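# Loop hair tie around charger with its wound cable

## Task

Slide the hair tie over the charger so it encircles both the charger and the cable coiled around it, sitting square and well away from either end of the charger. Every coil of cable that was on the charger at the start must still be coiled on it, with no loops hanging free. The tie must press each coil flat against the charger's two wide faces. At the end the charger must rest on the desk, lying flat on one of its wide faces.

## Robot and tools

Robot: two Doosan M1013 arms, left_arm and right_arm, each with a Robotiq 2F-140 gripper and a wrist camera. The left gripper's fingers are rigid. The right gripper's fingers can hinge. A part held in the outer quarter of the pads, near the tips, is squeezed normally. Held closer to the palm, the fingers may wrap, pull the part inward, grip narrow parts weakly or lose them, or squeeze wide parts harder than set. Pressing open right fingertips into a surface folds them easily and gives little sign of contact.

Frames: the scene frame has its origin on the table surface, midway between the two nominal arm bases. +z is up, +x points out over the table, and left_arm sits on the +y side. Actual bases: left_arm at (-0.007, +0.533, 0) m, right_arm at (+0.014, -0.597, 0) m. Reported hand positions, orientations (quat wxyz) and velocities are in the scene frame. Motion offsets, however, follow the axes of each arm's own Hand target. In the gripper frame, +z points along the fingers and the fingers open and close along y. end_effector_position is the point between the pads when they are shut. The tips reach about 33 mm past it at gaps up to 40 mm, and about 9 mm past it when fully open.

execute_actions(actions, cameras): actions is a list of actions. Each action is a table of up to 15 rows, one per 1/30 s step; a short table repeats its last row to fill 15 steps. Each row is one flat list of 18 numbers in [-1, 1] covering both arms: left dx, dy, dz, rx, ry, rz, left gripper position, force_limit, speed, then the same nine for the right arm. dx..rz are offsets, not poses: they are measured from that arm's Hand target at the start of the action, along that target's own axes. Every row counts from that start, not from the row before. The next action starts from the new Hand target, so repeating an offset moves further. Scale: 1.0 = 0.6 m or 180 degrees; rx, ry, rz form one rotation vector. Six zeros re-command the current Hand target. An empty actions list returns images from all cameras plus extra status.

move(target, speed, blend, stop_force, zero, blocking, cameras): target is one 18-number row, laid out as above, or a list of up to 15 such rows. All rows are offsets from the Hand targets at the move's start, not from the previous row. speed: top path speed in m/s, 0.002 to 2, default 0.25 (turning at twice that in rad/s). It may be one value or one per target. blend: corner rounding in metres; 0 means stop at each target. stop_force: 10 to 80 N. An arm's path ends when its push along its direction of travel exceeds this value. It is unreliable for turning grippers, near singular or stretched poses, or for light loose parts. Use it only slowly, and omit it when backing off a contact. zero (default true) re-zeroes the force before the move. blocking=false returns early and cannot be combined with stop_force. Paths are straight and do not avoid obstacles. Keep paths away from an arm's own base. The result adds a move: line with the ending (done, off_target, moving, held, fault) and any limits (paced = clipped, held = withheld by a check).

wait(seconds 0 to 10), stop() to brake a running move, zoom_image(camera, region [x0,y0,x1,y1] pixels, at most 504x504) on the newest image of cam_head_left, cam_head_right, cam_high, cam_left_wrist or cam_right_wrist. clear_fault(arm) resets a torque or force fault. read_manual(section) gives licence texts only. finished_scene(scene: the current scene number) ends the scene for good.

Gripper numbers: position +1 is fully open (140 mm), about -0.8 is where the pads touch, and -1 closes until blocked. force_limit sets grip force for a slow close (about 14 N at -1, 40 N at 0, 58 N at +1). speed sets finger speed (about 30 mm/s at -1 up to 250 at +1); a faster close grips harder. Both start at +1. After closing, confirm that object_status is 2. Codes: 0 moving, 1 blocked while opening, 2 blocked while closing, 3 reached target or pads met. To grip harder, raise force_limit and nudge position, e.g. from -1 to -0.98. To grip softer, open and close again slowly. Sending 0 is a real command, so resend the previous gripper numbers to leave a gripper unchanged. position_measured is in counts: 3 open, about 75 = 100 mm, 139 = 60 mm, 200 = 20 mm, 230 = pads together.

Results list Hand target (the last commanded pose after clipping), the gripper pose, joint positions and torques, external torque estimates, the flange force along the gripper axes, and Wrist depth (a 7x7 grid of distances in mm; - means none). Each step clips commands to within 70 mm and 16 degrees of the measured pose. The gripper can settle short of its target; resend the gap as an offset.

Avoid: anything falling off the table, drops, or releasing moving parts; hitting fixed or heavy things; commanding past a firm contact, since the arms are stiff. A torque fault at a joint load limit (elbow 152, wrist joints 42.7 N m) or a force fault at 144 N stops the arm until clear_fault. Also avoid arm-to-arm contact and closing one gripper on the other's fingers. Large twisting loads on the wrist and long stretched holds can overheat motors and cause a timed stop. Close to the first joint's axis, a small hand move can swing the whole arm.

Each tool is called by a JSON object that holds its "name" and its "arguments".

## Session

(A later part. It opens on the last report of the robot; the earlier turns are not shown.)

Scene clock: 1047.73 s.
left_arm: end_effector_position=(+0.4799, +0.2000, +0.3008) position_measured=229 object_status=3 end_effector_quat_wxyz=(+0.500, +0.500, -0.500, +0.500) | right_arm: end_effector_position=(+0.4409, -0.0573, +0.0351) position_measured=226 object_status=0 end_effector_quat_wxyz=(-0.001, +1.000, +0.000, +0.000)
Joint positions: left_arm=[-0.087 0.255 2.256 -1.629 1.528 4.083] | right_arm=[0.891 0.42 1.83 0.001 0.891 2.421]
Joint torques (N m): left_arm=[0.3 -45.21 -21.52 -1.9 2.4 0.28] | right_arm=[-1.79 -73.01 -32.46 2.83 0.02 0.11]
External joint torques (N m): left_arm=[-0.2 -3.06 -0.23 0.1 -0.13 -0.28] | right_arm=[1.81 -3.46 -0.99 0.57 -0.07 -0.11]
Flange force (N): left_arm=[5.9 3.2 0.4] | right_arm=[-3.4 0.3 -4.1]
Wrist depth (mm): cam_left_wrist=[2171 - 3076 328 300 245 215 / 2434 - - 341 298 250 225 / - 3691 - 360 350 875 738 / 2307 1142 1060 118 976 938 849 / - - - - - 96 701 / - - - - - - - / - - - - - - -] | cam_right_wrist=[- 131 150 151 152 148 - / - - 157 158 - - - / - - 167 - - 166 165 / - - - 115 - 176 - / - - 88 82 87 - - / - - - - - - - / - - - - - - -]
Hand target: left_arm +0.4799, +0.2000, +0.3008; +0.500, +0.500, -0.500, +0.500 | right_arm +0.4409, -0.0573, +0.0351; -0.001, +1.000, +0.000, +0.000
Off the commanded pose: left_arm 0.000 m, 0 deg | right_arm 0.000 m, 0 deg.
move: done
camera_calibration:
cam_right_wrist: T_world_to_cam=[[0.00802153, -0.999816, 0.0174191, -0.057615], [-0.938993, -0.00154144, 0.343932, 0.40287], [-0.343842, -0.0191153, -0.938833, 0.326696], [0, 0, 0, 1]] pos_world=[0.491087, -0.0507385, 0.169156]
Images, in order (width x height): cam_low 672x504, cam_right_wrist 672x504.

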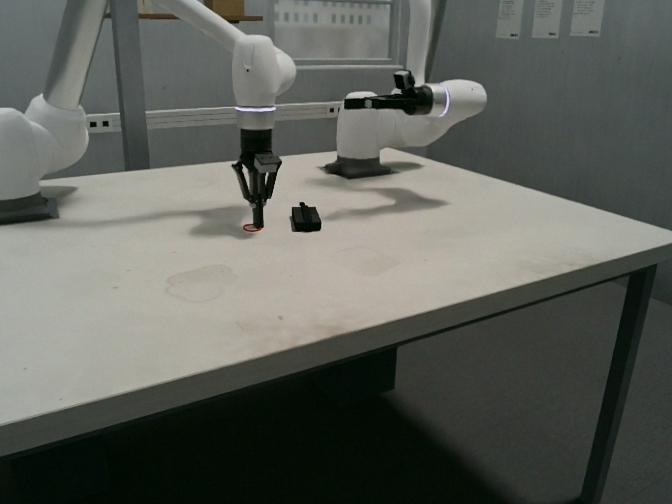

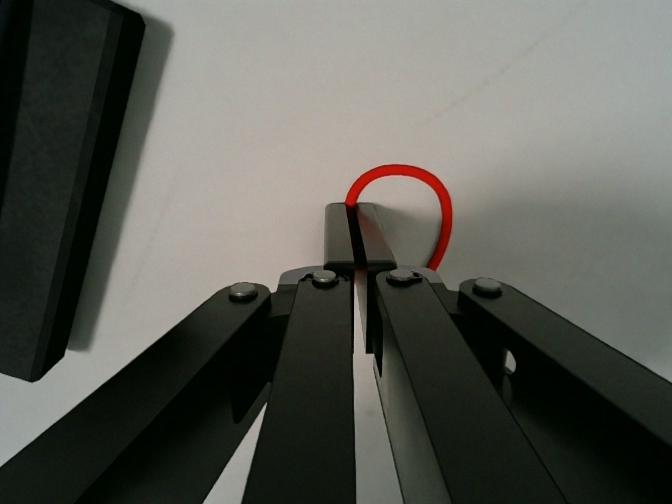

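{"name": "move", "arguments": {"target": [[0,0,0,0,0,0,-0.8,0,0,0.02,0,-0.5,0,0,0,-1,-0.5,-1]], "speed": 0.2, "cameras": ["cam_right_wrist","cam_low","cam_left_wrist","cam_high","cam_head_right"]}}

{"name": "zoom_image", "arguments": {"camera": "cam_low", "region": [200, 60, 340, 165]}}

{"name": "zoom_image", "arguments": {"camera": "cam_left_wrist", "region": [200, 0, 504, 228]}}

{"name": "zoom_image", "arguments": {"camera": "cam_right_wrist", "region": [280, 150, 480, 300]}}

Scene clock: 1059.70 s.
left_arm: end_effector_position=(+0.4799, +0.2000, +0.3008) position_measured=229 object_status=3 end_effector_quat_wxyz=(+0.500, +0.500, -0.500, +0.500) | right_arm: end_effector_position=(+0.4530, -0.0576, +0.3350) position_measured=226 object_status=2 end_effector_quat_wxyz=(-0.001, +1.000, +0.000, +0.000)
Joint positions: left_arm=[-0.087 0.255 2.256 -1.629 1.528 4.083] | right_arm=[0.877 0.233 1.497 0.001 1.411 2.409]
Joint torques (N m): left_arm=[-0.1 -45.54 -21.68 -1.92 2.42 0.27] | right_arm=[-1.34 -64.11 -41.36 3.71 0.01 0.14]
External joint torques (N m): left_arm=[0.11 -2.6 0.03 0.13 -0.15 -0.27] | right_arm=[1.61 -2.34 -0.92 0.61 -0.06 -0.14]
Flange force (N): left_arm=[5.0 3.1 -0.3] | right_arm=[-2.8 0.1 -1.9]
Wrist depth (mm): cam_left_wrist=[- 2876 2803 - - - 2637 / 2803 4259 - 373 2668 3210 703 / - 3631 - 3356 - 904 791 / - - - 118 - 955 823 / - - - - - - 667 / - - - - - - - / - - - - - - -] | cam_right_wrist=[- 408 442 - - - - / - - - 455 - - - / - - 478 456 - - - / - - - 115 - - - / - - 88 82 87 - 521 / - - - - - - - / - - - - - - -]
Hand target: left_arm +0.4799, +0.2000, +0.3008; +0.500, +0.500, -0.500, +0.500 | right_arm +0.4530, -0.0576, +0.3351; -0.001, +1.000, +0.000, +0.000
Off the commanded pose: left_arm 0.000 m, 0 deg | right_arm 0.000 m, 0 deg.
move: done
camera_calibration:
cam_left_wrist: T_world_to_cam=[[-0.999924, -0.00184131, -0.0122081, 0.496332], [0.010916, 0.330103, -0.943882, 0.221795], [0.00576791, -0.943943, -0.330057, 0.433247], [0, 0, 0, 1]] pos_world=[0.491374, 0.33666, 0.358404]
cam_right_wrist: T_world_to_cam=[[0.00802153, -0.999816, 0.0174191, -0.063336], [-0.938993, -0.00154144, 0.343932, 0.311086], [-0.343842, -0.0191153, -0.938833, 0.612405], [0, 0, 0, 1]] pos_world=[0.503187, -0.0511385, 0.469056]
Images, in order (width x height): cam_head_right 672x504, cam_high 672x504, cam_low 672x504, cam_left_wrist 672x504, cam_right_wrist 672x504.

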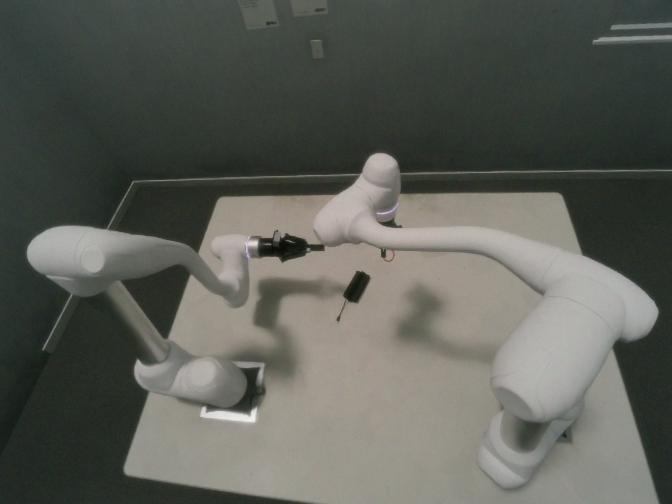

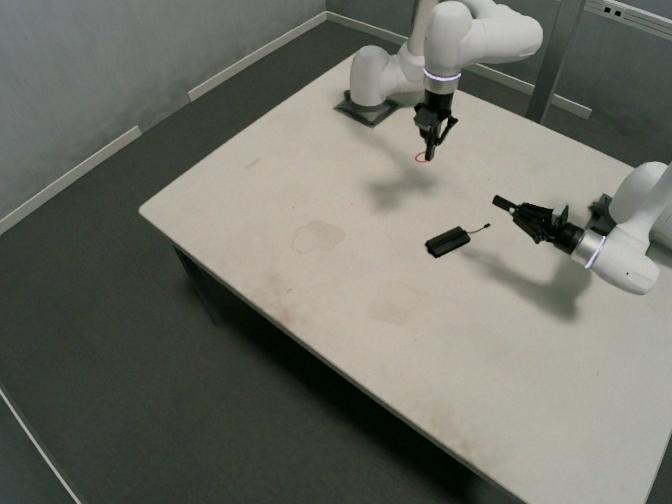

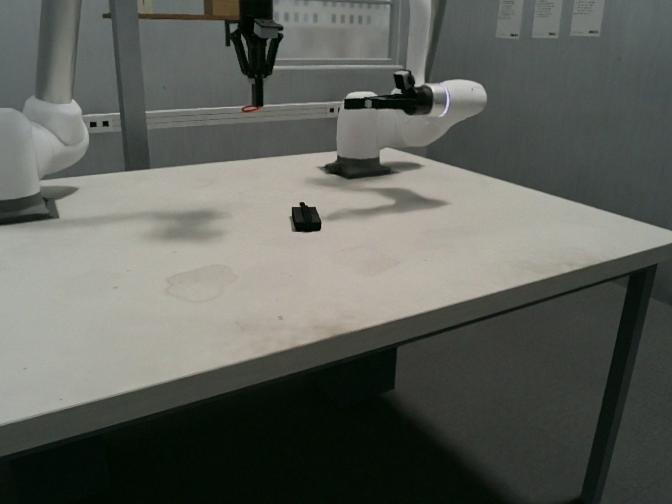

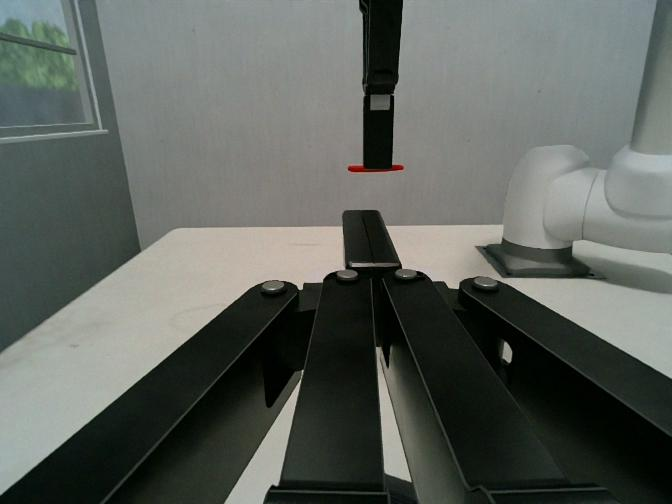

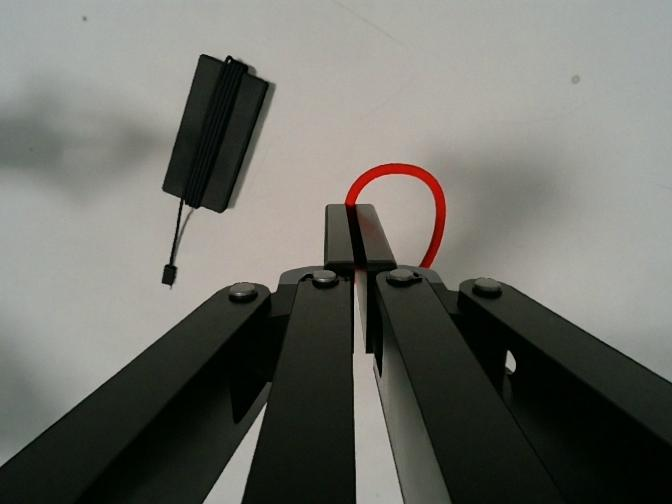

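Scaled by 3.600 from the camera's 672x504 image, which has a finer 960x720 frame.

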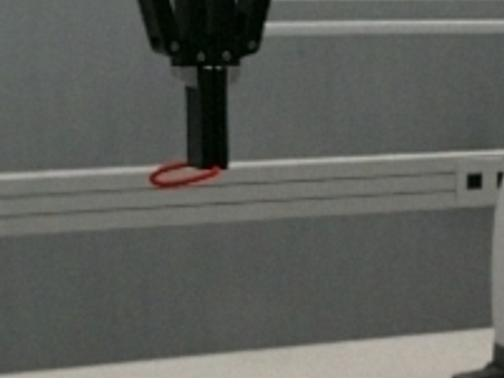

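Scaled by 1.658 from the camera's 672x504 image, which has a finer 960x720 frame.

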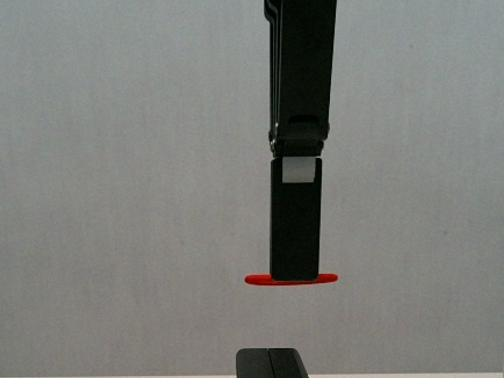

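Scaled by 2.520 from the camera's 672x504 image, which has a finer 960x720 frame.

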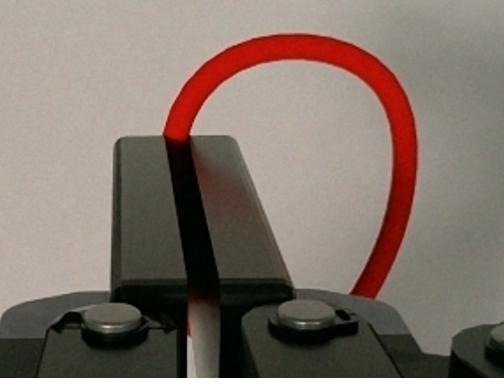

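{"name": "move", "arguments": {"target": [[0,0,0,0,0,-0.5,-0.8,0,0,0,0,0,0.5,0,0,-1,-0.5,-1]], "speed": 0.4, "cameras": ["cam_right_wrist","cam_low","cam_left_wrist","cam_high","cam_head_right"]}}

{"name": "zoom_image", "arguments": {"camera": "cam_left_wrist", "region": [200, 80, 504, 308]}}

{"name": "zoom_image", "arguments": {"camera": "cam_low", "region": [200, 60, 360, 180]}}

Scene clock: 1114.83 s.
left_arm: end_effector_position=(+0.4799, +0.2000, +0.3008) position_measured=229 object_status=3 end_effector_quat_wxyz=(+0.707, +0.707, +0.000, +0.000) | right_arm: end_effector_position=(+0.4530, -0.0577, +0.3351) position_measured=226 object_status=2 end_effector_quat_wxyz=(+0.708, -0.707, +0.000, +0.000)
Joint positions: left_arm=[-0.087 0.255 2.256 -1.629 1.528 2.512] | right_arm=[0.41 0.198 2.238 1.859 1.335 0.671]
Joint torques (N m): left_arm=[0.04 -45.4 -21.58 -1.98 2.4 0.32] | right_arm=[-1.41 -50.87 -31.28 0.27 2.16 0.15]
External joint torques (N m): left_arm=[-0.12 -2.29 -0.12 0.18 -0.14 -0.27] | right_arm=[1.48 -1.93 -0.59 0.62 0.05 -0.2]
Flange force (N): left_arm=[-2.4 4.6 0.1] | right_arm=[-3.0 -2.6 3.1]
Wrist depth (mm): cam_left_wrist=[- 608 3119 2109 655 - 2876 / - - 2546 640 659 - - / 398 615 1002 498 731 - - / - - 862 118 3691 879 - / 431 - - - - - - / - - - - - - - / - - - - - - -] | cam_right_wrist=[- - 2312 - - - - / - 2617 - 512 - - - / - - - 679 673 - 510 / - 749 735 115 709 854 489 / - - 88 82 87 - - / - - - - - - - / - - - - - - -]
Hand target: left_arm +0.4799, +0.2000, +0.3008; +0.707, +0.707, +0.000, +0.000 | right_arm +0.4530, -0.0576, +0.3351; +0.708, -0.707, +0.000, +0.000
Off the commanded pose: left_arm 0.000 m, 0 deg | right_arm 0.000 m, 0 deg.
move: done
camera_calibration:
cam_left_wrist: T_world_to_cam=[[-0.0122347, -0.0016351, 0.999924, -0.282178], [-0.944298, 0.328907, -0.0110163, 0.399922], [-0.328864, -0.944361, -0.0055681, 0.496277], [0, 0, 0, 1]] pos_world=[0.537401, 0.336666, 0.289326]
cam_right_wrist: T_world_to_cam=[[0.00804623, -0.0175172, -0.999814, 0.334191], [-0.939178, -0.343427, -0.00154123, 0.40716], [-0.343336, 0.939016, -0.0192151, 0.359354], [0, 0, 0, 1]] pos_world=[0.503086, -0.191755, 0.341662]
Images, in order (width x height): cam_head_right 672x504, cam_high 672x504, cam_low 672x504, cam_left_wrist 672x504, cam_right_wrist 672x504.

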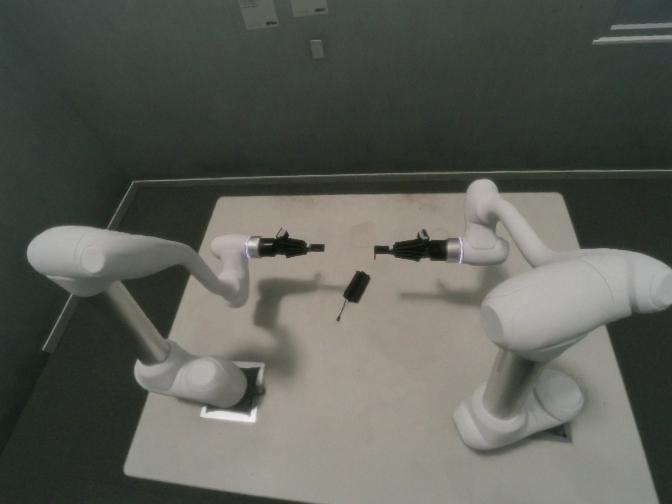

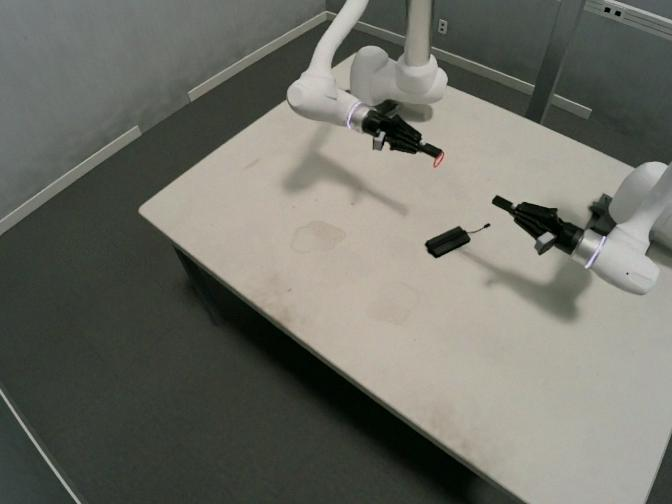

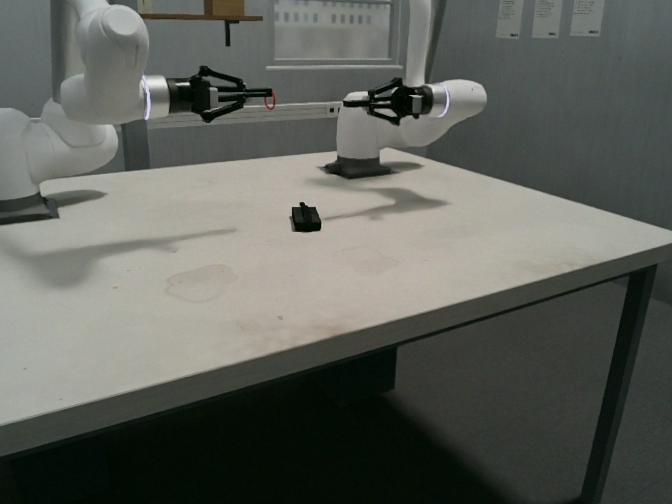

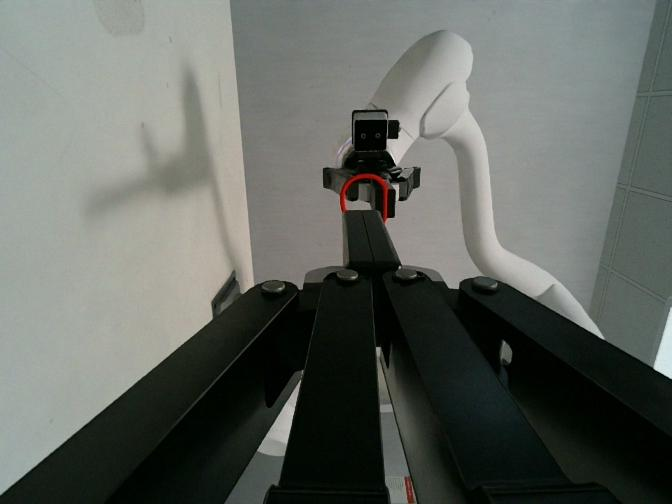

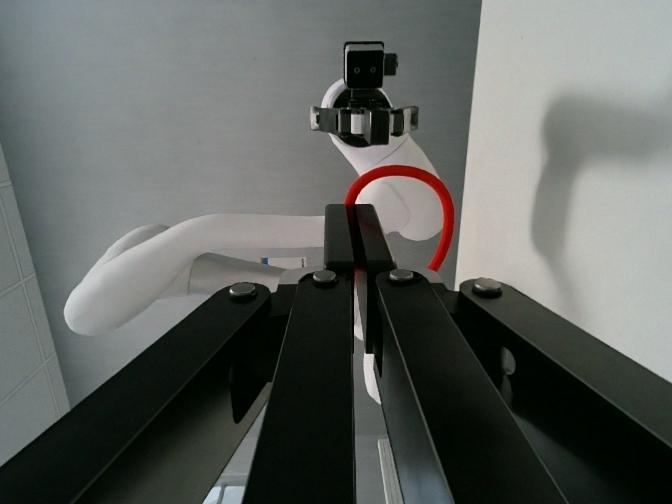

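Scaled by 1.658 from the camera's 672x504 image, which has a finer 960x720 frame.

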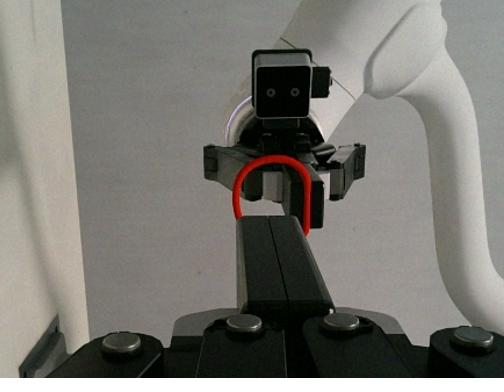

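Scaled by 3.150 from the camera's 672x504 image, which has a finer 960x720 frame.

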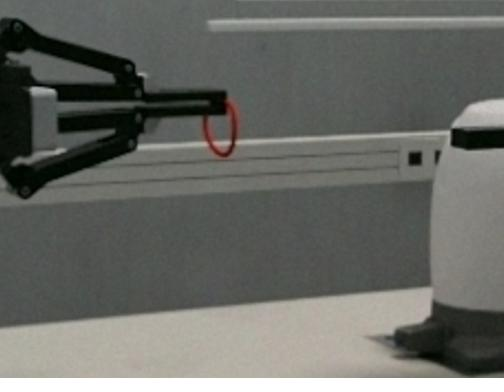

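{"name": "move", "arguments": {"target": [[-0.045,0.0175,0.2833,0,0,0,-0.8,0,0,0,0,0,0,0,0,-1,-0.5,-1]], "speed": 0.2, "cameras": ["cam_right_wrist","cam_low","cam_left_wrist"]}}

{"name": "zoom_image", "arguments": {"camera": "cam_left_wrist", "region": [250, 130, 450, 280]}}

{"name": "zoom_image", "arguments": {"camera": "cam_low", "region": [200, 60, 360, 180]}}

{"name": "zoom_image", "arguments": {"camera": "cam_right_wrist", "region": [280, 130, 480, 280]}}

Scene clock: 1145.73 s.
left_arm: end_effector_position=(+0.4530, +0.0300, +0.3112) position_measured=229 object_status=3 end_effector_quat_wxyz=(+0.707, +0.707, +0.000, +0.000) | right_arm: end_effector_position=(+0.4530, -0.0576, +0.3351) position_measured=226 object_status=2 end_effector_quat_wxyz=(+0.708, -0.707, +0.000, +0.000)
Joint positions: left_arm=[-0.44 0.242 2.244 -1.915 1.316 2.53] | right_arm=[0.41 0.198 2.238 1.859 1.335 0.671]
Joint torques (N m): left_arm=[-0.62 -46.06 -23.77 -2.73 2.5 0.41] | right_arm=[-1.74 -50.65 -31.24 0.35 2.2 0.08]
External joint torques (N m): left_arm=[0.63 -2.82 -0.06 0.29 -0.2 -0.36] | right_arm=[1.75 -1.96 -0.66 0.53 0.01 -0.13]
Flange force (N): left_arm=[-2.3 5.7 -2.7] | right_arm=[-3.1 -2.9 3.6]
Wrist depth (mm): cam_left_wrist=[428 539 - - 465 461 - / 427 - - 489 484 566 3572 / 428 535 - 314 322 595 - / 412 - - 118 200 665 - / 408 - - - - 677 - / - - - - - - - / - - - - - - -] | cam_right_wrist=[2226 - - - 2146 - 477 / - 2507 2738 377 2870 - 498 / - 3015 2561 276 207 - - / 2507 696 649 115 529 794 - / 2738 - 88 82 87 - - / - - - - - - - / - - - - - - -]
Hand target: left_arm +0.4530, +0.0300, +0.3112; +0.707, +0.707, +0.000, +0.000 | right_arm +0.4530, -0.0576, +0.3351; +0.708, -0.707, +0.000, +0.000
Off the commanded pose: left_arm 0.000 m, 0 deg | right_arm 0.000 m, 0 deg.
move: done
camera_calibration:
cam_left_wrist: T_world_to_cam=[[-0.0122347, -0.0016351, 0.999924, -0.293184], [-0.944298, 0.328907, -0.0110163, 0.430517], [-0.328864, -0.944361, -0.0055681, 0.327041], [0, 0, 0, 1]] pos_world=[0.510501, 0.166766, 0.299726]
cam_right_wrist: T_world_to_cam=[[0.00801353, -0.0174222, -0.999816, 0.334126], [-0.939146, -0.343515, -0.00154137, 0.407127], [-0.343425, 0.938985, -0.0191148, 0.359356], [0, 0, 0, 1]] pos_world=[0.503086, -0.191755, 0.341561]
Images, in order (width x height): cam_low 672x504, cam_left_wrist 672x504, cam_right_wrist 672x504.

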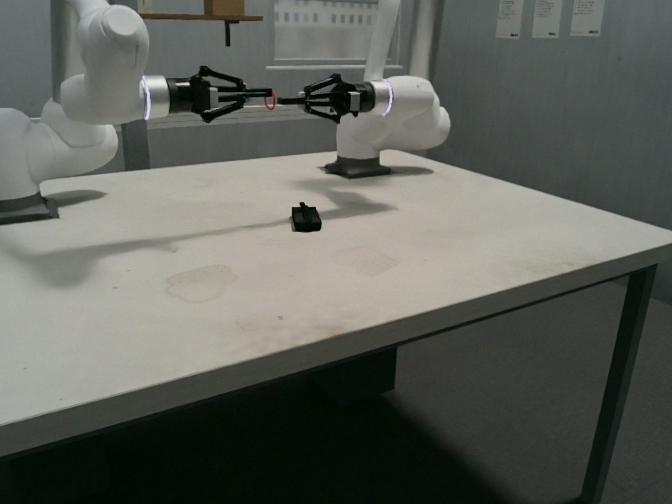

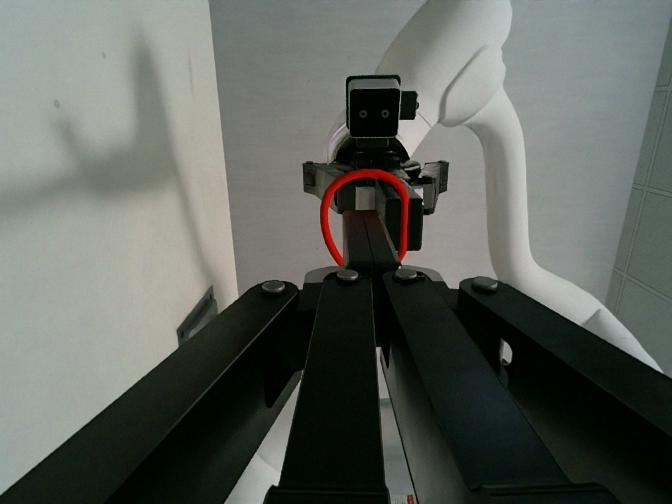

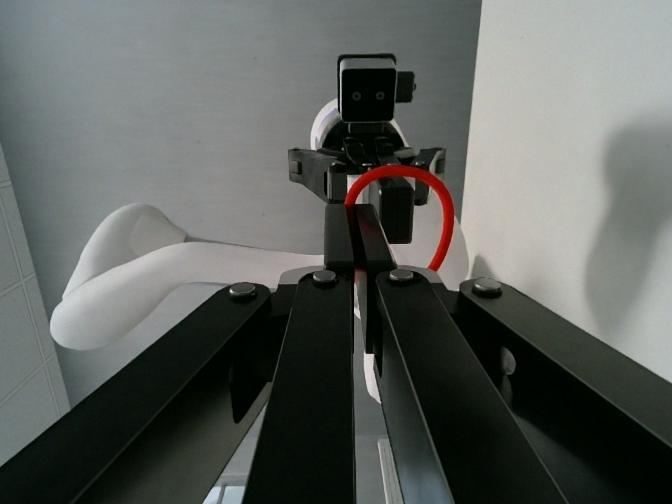

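Scaled by 2.520 from the camera's 672x504 image, which has a finer 960x720 frame.

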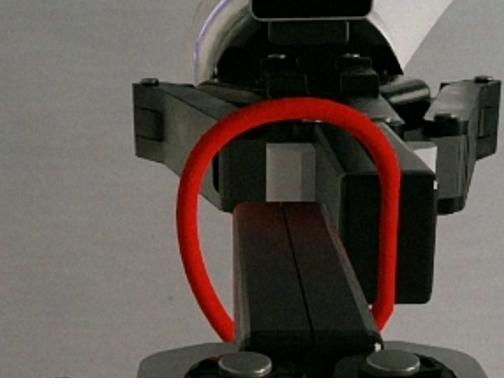

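Scaled by 3.150 from the camera's 672x504 image, which has a finer 960x720 frame.

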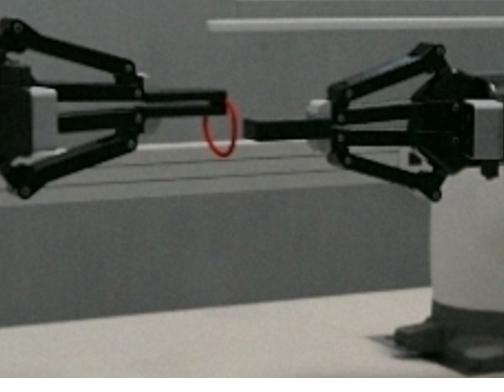

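Scaled by 2.520 from the camera's 672x504 image, which has a finer 960x720 frame.

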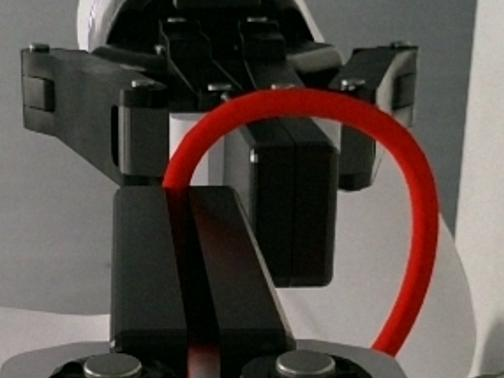

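{"name": "move", "arguments": {"target": [[-0.0025,-0.0025,0.0633,0,0,0,-0.8,0,0,0,0,0,0,0,0,-1,-0.5,-1]], "speed": 0.08, "cameras": ["cam_right_wrist","cam_low","cam_left_wrist"]}}

{"name": "zoom_image", "arguments": {"camera": "cam_left_wrist", "region": [250, 130, 450, 280]}}

{"name": "zoom_image", "arguments": {"camera": "cam_low", "region": [220, 60, 320, 135]}}

{"name": "zoom_image", "arguments": {"camera": "cam_right_wrist", "region": [280, 130, 480, 280]}}

Scene clock: 1203.97 s.
left_arm: end_effector_position=(+0.4516, -0.0079, +0.3097) position_measured=229 object_status=3 end_effector_quat_wxyz=(+0.707, +0.707, +0.000, +0.000) | right_arm: end_effector_position=(+0.4530, -0.0576, +0.3351) position_measured=226 object_status=2 end_effector_quat_wxyz=(+0.708, -0.707, +0.000, +0.000)
Joint positions: left_arm=[-0.51 0.261 2.221 -1.974 1.275 2.542] | right_arm=[0.41 0.198 2.238 1.859 1.335 0.671]
Joint torques (N m): left_arm=[1.43 -48.43 -24.2 -2.66 2.45 0.29] | right_arm=[-1.52 -50.73 -31.35 0.35 2.13 0.11]
External joint torques (N m): left_arm=[-1.32 -2.62 0.07 0.13 -0.14 -0.24] | right_arm=[1.47 -1.98 -0.44 0.54 0.08 -0.16]
Flange force (N): left_arm=[-4.1 4.9 0.8] | right_arm=[-3.2 -2.7 2.8]
Wrist depth (mm): cam_left_wrist=[413 - 2993 2914 429 423 - / 410 - - 452 448 498 - / 405 635 - 287 249 541 - / - 635 - 118 160 619 2051 / - - - - - 638 679 / - - - - - - - / - - - - - - -] | cam_right_wrist=[- - 2561 - - 681 560 / - 2534 - 385 - 784 493 / - 2561 - 271 220 - - / - 766 605 115 161 - - / 665 - 88 82 87 - - / - - - - - - - / - - - - - - -]
Hand target: left_arm +0.4516, -0.0080, +0.3097; +0.707, +0.707, +0.000, +0.000 | right_arm +0.4530, -0.0576, +0.3351; +0.708, -0.707, +0.000, +0.000
Off the commanded pose: left_arm 0.000 m, 0 deg | right_arm 0.000 m, 0 deg.
move: done
camera_calibration:
cam_left_wrist: T_world_to_cam=[[-0.0122347, -0.0016351, 0.999924, -0.291765], [-0.944298, 0.328907, -0.0110163, 0.441582], [-0.328864, -0.944361, -0.0055681, 0.290654], [0, 0, 0, 1]] pos_world=[0.509001, 0.128766, 0.298226]
cam_right_wrist: T_world_to_cam=[[0.00801353, -0.0174222, -0.999816, 0.334126], [-0.939146, -0.343515, -0.00154137, 0.407127], [-0.343425, 0.938985, -0.0191148, 0.359356], [0, 0, 0, 1]] pos_world=[0.503086, -0.191755, 0.341561]
Images, in order (width x height): cam_low 672x504, cam_left_wrist 672x504, cam_right_wrist 672x504.

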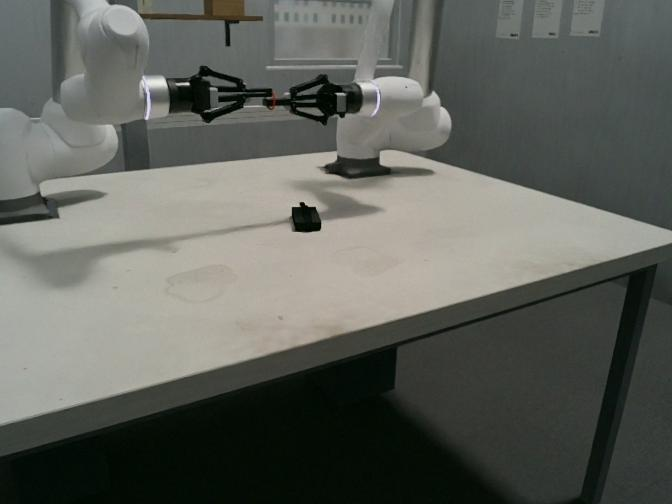

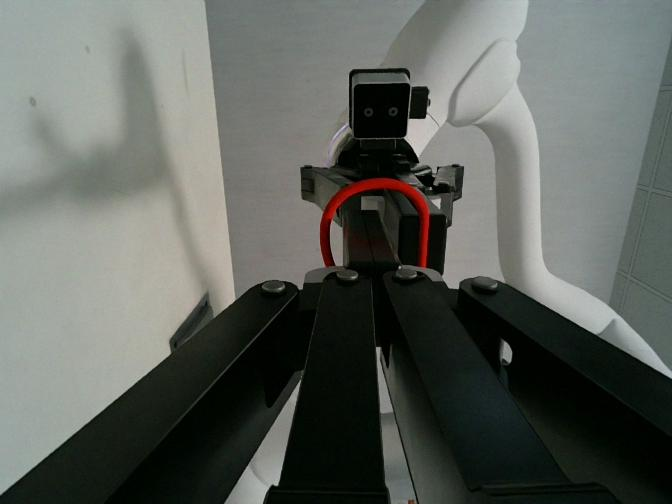

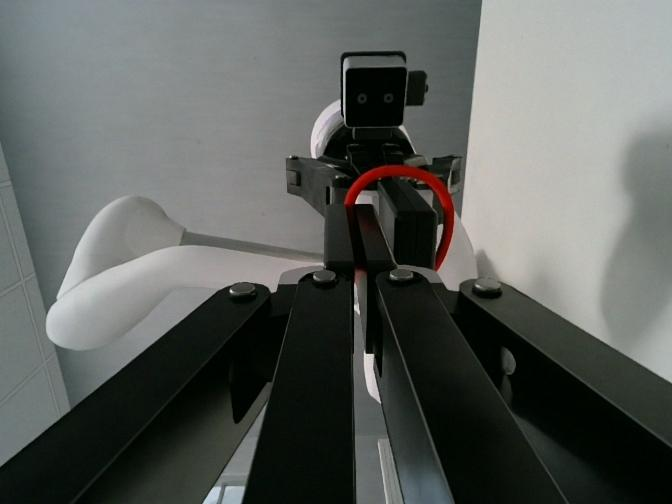

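Scaled by 2.520 from the camera's 672x504 image, which has a finer 960x720 frame.

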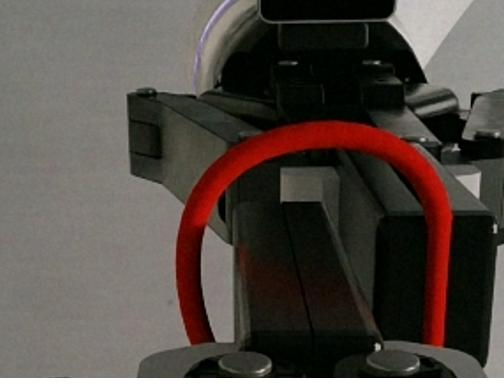

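Scaled by 5.040 from the camera's 672x504 image, which has a finer 960x720 frame.

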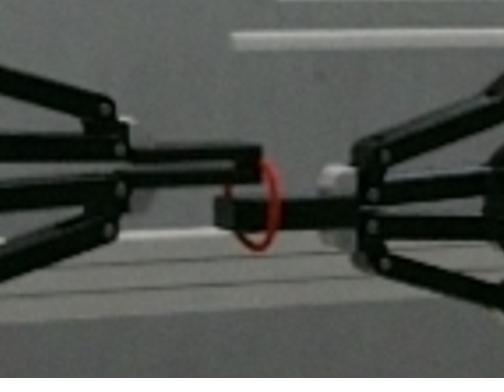

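Scaled by 2.520 from the camera's 672x504 image, which has a finer 960x720 frame.

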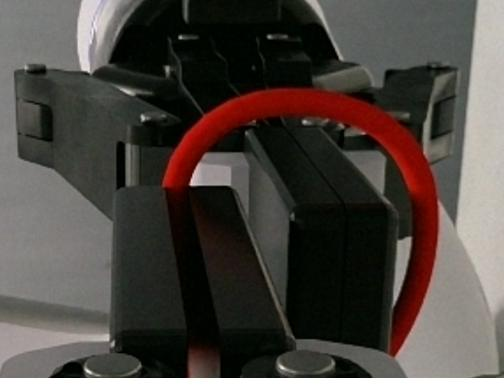

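{"name": "move", "arguments": {"target": [[0,0,-0.0833,0,0,0,-0.8,0,0,0,0,0,0,0,0,-1,-0.5,-1]], "speed": 0.15}}

{"name": "move", "arguments": {"target": [[0.003,0.086,0,0,0,0,-0.8,0,0,0,0,0,0,0,1.0,-1,-0.5,-1]], "speed": 0.5, "cameras": ["cam_right_wrist","cam_low","cam_left_wrist"]}}

{"name": "zoom_image", "arguments": {"camera": "cam_left_wrist", "region": [250, 130, 450, 280]}}

{"name": "zoom_image", "arguments": {"camera": "cam_low", "region": [220, 40, 320, 115]}}

{"name": "zoom_image", "arguments": {"camera": "cam_right_wrist", "region": [240, 130, 440, 280]}}

Scene clock: 1333.10 s.
left_arm: end_effector_position=(+0.4515, +0.0419, +0.3097) position_measured=229 object_status=3 end_effector_quat_wxyz=(+0.707, +0.707, +0.000, +0.000) | right_arm: end_effector_position=(+0.4530, -0.0576, +0.3351) position_measured=226 object_status=2 end_effector_quat_wxyz=(+0.708, -0.707, +0.000, +0.000)
Joint positions: left_arm=[-0.419 0.238 2.255 -1.899 1.33 2.531] | right_arm=[0.41 0.198 2.238 1.859 1.335 0.671]
Joint torques (N m): left_arm=[0.65 -45.1 -23.65 -2.55 2.55 0.31] | right_arm=[-1.46 -50.53 -31.56 0.35 2.14 0.13]
External joint torques (N m): left_arm=[-0.74 -2.91 0.14 0.15 -0.25 -0.27] | right_arm=[1.4 -2.15 -0.38 0.55 0.07 -0.18]
Flange force (N): left_arm=[-4.1 5.6 0.1] | right_arm=[-3.5 -2.9 2.5]
Wrist depth (mm): cam_left_wrist=[- 733 980 2701 475 - - / - 688 - 501 491 532 - / - 684 3356 275 283 605 - / 445 615 1086 118 118 696 - / 447 - - - - 701 - / - - - - - - - / - - - - - - -] | cam_right_wrist=[2268 2870 2226 2430 - - - / 2481 - - 472 - - - / - - - 297 215 - - / 2268 776 644 115 536 624 - / 724 - 88 82 87 - - / - - - - - - - / - - - - - - -]
Hand target: left_arm +0.4515, +0.0420, +0.3097; +0.707, +0.707, +0.000, +0.000 | right_arm +0.4530, -0.0576, +0.3351; +0.708, -0.707, +0.000, +0.000
Off the commanded pose: left_arm 0.000 m, 0 deg | right_arm 0.000 m, 0 deg.
move: done

Scene clock: 1336.93 s.
left_arm: end_effector_position=(+0.4533, +0.0419, +0.3613) position_measured=229 object_status=3 end_effector_quat_wxyz=(+0.707, +0.707, +0.000, +0.000) | right_arm: end_effector_position=(+0.4530, -0.0576, +0.3351) position_measured=226 object_status=2 end_effector_quat_wxyz=(+0.000, +0.000, +0.707, +0.708)
Joint positions: left_arm=[-0.418 0.159 2.217 -1.868 1.296 2.417] | right_arm=[0.41 0.198 2.238 1.859 1.335 -2.471]
Joint torques (N m): left_arm=[-0.13 -40.74 -27.4 -2.77 2.31 0.31] | right_arm=[-0.94 -50.38 -31.19 0.33 2.18 0.39]
External joint torques (N m): left_arm=[0.17 -3.54 -0.07 0.11 -0.21 -0.26] | right_arm=[0.85 -2.18 -0.84 0.6 0.04 -0.34]
Flange force (N): left_arm=[-4.3 6.0 -1.9] | right_arm=[2.5 2.9 1.9]
Wrist depth (mm): cam_left_wrist=[- - - 489 473 - - / - 783 2953 498 508 2734 2381 / - 746 - 298 642 - - / - 774 - 132 3306 681 3119 / - - - - - 719 - / - - - - - - - / - - - - - - -] | cam_right_wrist=[- - 463 472 - 2358 - / 535 654 - 481 - - - / 529 682 - 307 216 - - / - - 3503 115 170 2430 - / - - 88 82 87 - - / - - - - - - - / - - - - - - -]
Hand target: left_arm +0.4533, +0.0419, +0.3613; +0.707, +0.707, +0.000, +0.000 | right_arm +0.4530, -0.0576, +0.3351; +0.000, +0.000, +0.707, +0.708
Off the commanded pose: left_arm 0.000 m, 0 deg | right_arm 0.000 m, 0 deg.
move: done
camera_calibration:
cam_left_wrist: T_world_to_cam=[[-0.0122347, -0.0016351, 0.999924, -0.343257], [-0.944298, 0.328907, -0.0110163, 0.427438], [-0.328864, -0.944361, -0.0055681, 0.338657], [0, 0, 0, 1]] pos_world=[0.510801, 0.178666, 0.349826]
cam_right_wrist: T_world_to_cam=[[-0.00795895, -0.0198864, 0.999771, -0.328765], [0.938964, -0.344014, 0.000632117, -0.444368], [0.343922, 0.938754, 0.0214106, 0.0343558], [0, 0, 0, 1]] pos_world=[0.402813, -0.191658, 0.328235]
Images, in order (width x height): cam_low 672x504, cam_left_wrist 672x504, cam_right_wrist 672x504.

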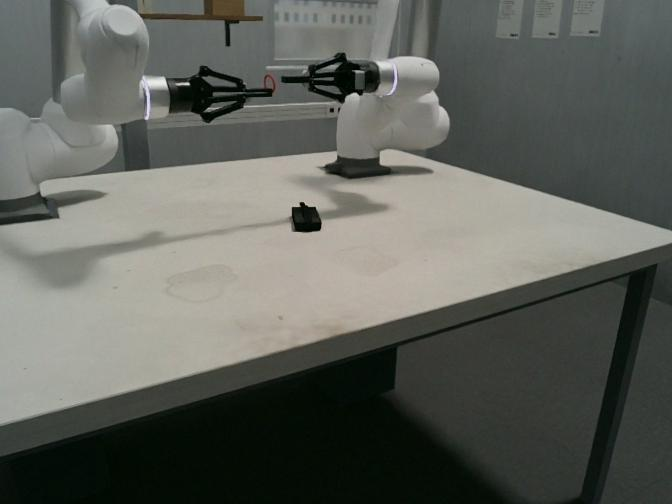

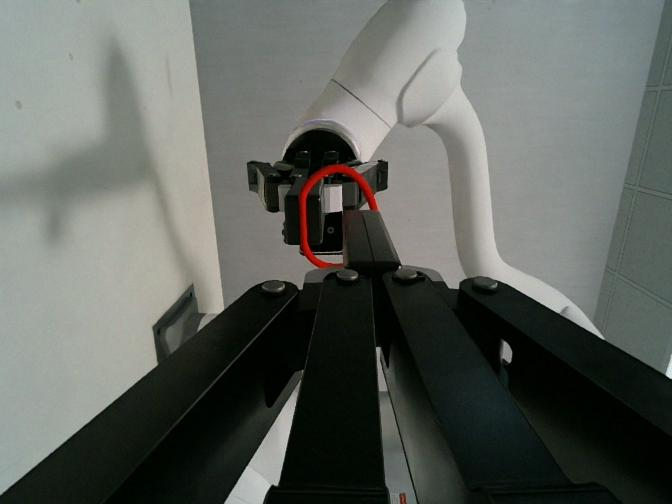

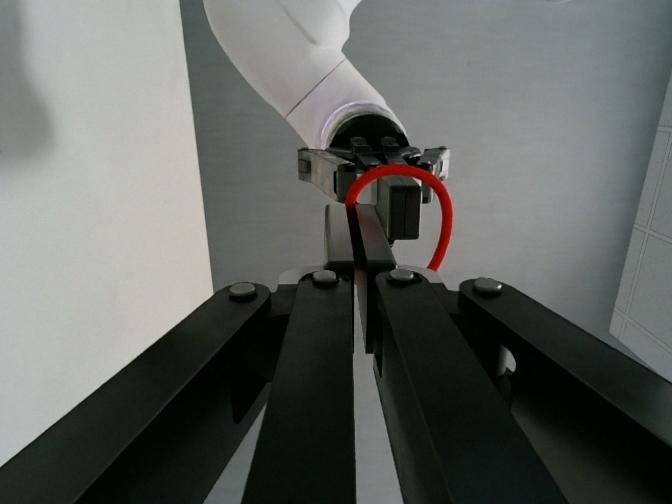

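Scaled by 2.520 from the camera's 672x504 image, which has a finer 960x720 frame.

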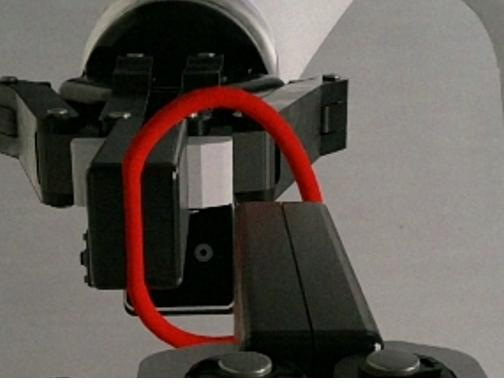

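Scaled by 5.040 from the camera's 672x504 image, which has a finer 960x720 frame.

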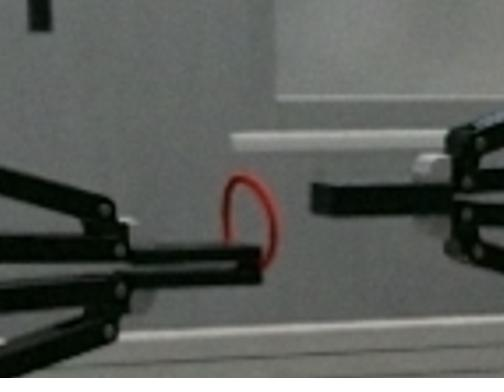

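Scaled by 2.520 from the camera's 672x504 image, which has a finer 960x720 frame.

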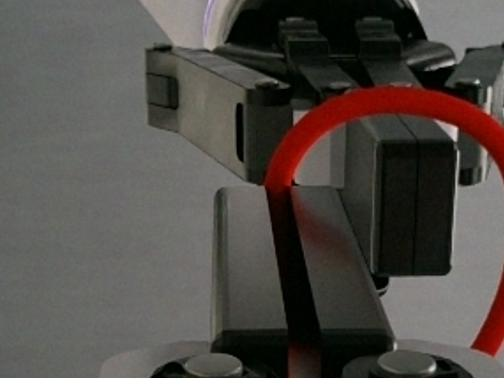

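{"name": "move", "arguments": {"target": [[0,0,0.0783,0,0,0,-0.8,0,0,0,0,0,0,0,0,-1,-0.5,-1]], "speed": 0.08, "cameras": ["cam_right_wrist","cam_low","cam_left_wrist"]}}

{"name": "zoom_image", "arguments": {"camera": "cam_left_wrist", "region": [250, 130, 450, 280]}}

{"name": "zoom_image", "arguments": {"camera": "cam_low", "region": [220, 40, 320, 115]}}

{"name": "zoom_image", "arguments": {"camera": "cam_right_wrist", "region": [280, 130, 480, 280]}}

Scene clock: 1362.70 s.
left_arm: end_effector_position=(+0.4534, -0.0050, +0.3613) position_measured=229 object_status=3 end_effector_quat_wxyz=(+0.707, +0.707, +0.000, +0.000) | right_arm: end_effector_position=(+0.4530, -0.0576, +0.3351) position_measured=226 object_status=2 end_effector_quat_wxyz=(+0.000, +0.000, +0.707, +0.708)
Joint positions: left_arm=[-0.503 0.183 2.186 -1.934 1.237 2.431] | right_arm=[0.41 0.198 2.238 1.859 1.335 -2.471]
Joint torques (N m): left_arm=[-0.79 -43.54 -28.52 -2.93 2.13 0.25] | right_arm=[-1.07 -50.56 -31.53 0.39 2.18 0.19]
External joint torques (N m): left_arm=[0.94 -3.61 0.56 0.14 -0.01 -0.2] | right_arm=[1.06 -2.22 -0.49 0.54 0.03 -0.14]
Flange force (N): left_arm=[-4.4 5.2 -4.3] | right_arm=[3.1 3.2 1.9]
Wrist depth (mm): cam_left_wrist=[559 708 - 412 428 - - / 488 - - 451 467 - - / 572 640 309 284 529 - - / 564 788 241 132 117 638 - / - - - - - 655 - / - - - - - - - / - - - - - - -] | cam_right_wrist=[- 773 416 426 - - - / - 711 - 441 - - - / - - - 270 226 - - / - 673 - 115 163 - 3219 / - - 88 82 87 - - / - - - - - - - / - - - - - - -]
Hand target: left_arm +0.4534, -0.0050, +0.3613; +0.707, +0.707, +0.000, +0.000 | right_arm +0.4530, -0.0576, +0.3351; +0.000, +0.000, +0.707, +0.708
Off the commanded pose: left_arm 0.000 m, 0 deg | right_arm 0.000 m, 0 deg.
move: done
camera_calibration:
cam_left_wrist: T_world_to_cam=[[-0.0122347, -0.0016351, 0.999924, -0.343334], [-0.944298, 0.328907, -0.0110163, 0.442864], [-0.328864, -0.944361, -0.0055681, 0.294366], [0, 0, 0, 1]] pos_world=[0.510801, 0.131766, 0.349826]
cam_right_wrist: T_world_to_cam=[[-0.00805147, -0.019853, 0.99977, -0.328721], [0.938964, -0.344015, 0.000730498, -0.4444], [0.343921, 0.938754, 0.021411, 0.034356], [0, 0, 0, 1]] pos_world=[0.402813, -0.191658, 0.328235]
Images, in order (width x height): cam_low 672x504, cam_left_wrist 672x504, cam_right_wrist 672x504.

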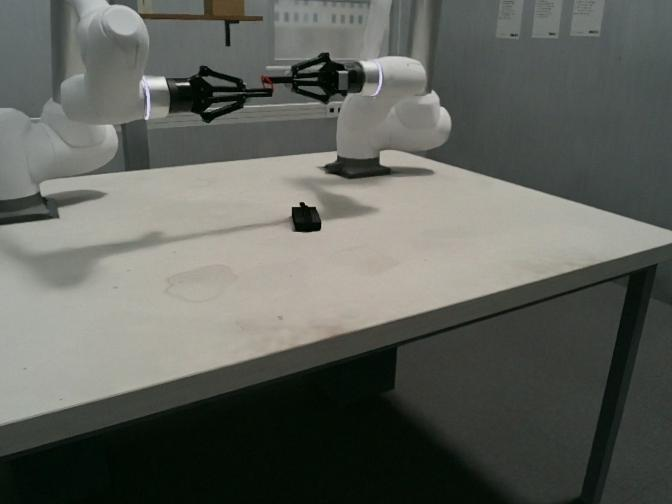

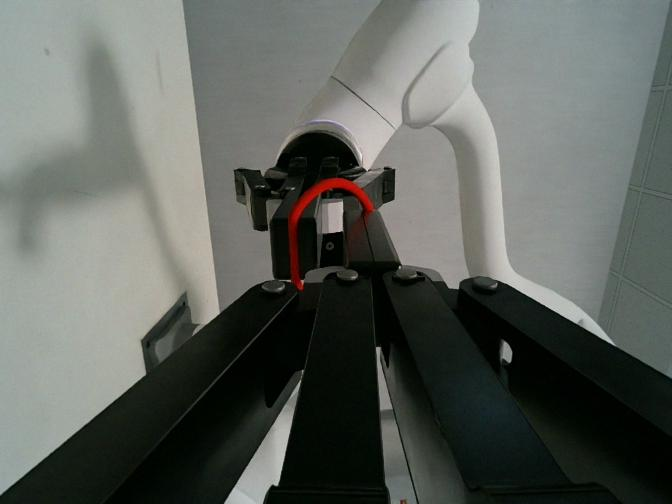

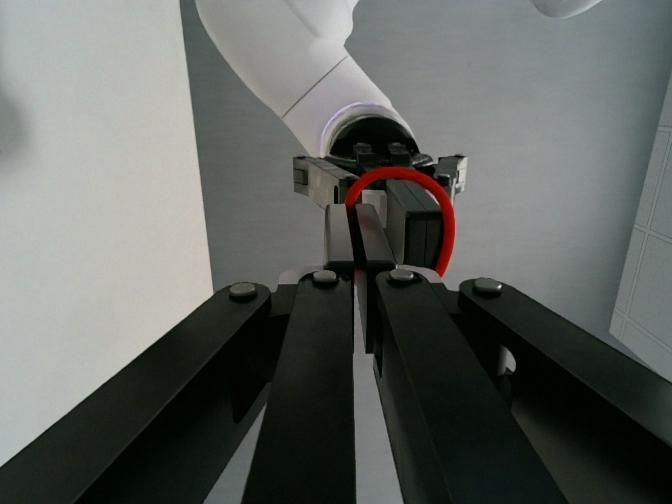

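Scaled by 2.520 from the camera's 672x504 image, which has a finer 960x720 frame.

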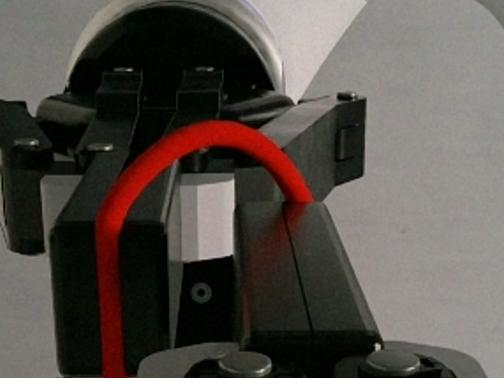

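Scaled by 5.040 from the camera's 672x504 image, which has a finer 960x720 frame.

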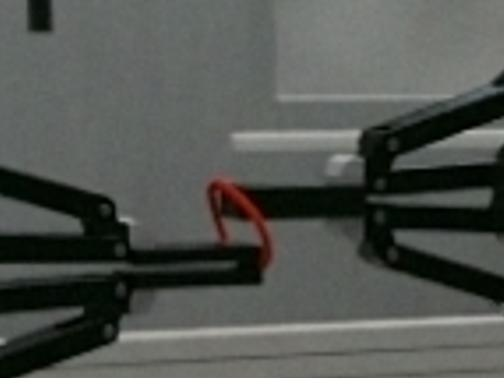

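Scaled by 2.520 from the camera's 672x504 image, which has a finer 960x720 frame.

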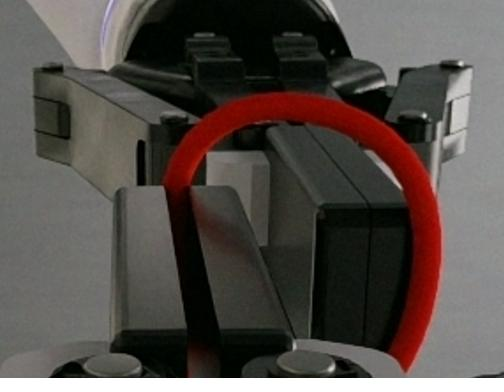

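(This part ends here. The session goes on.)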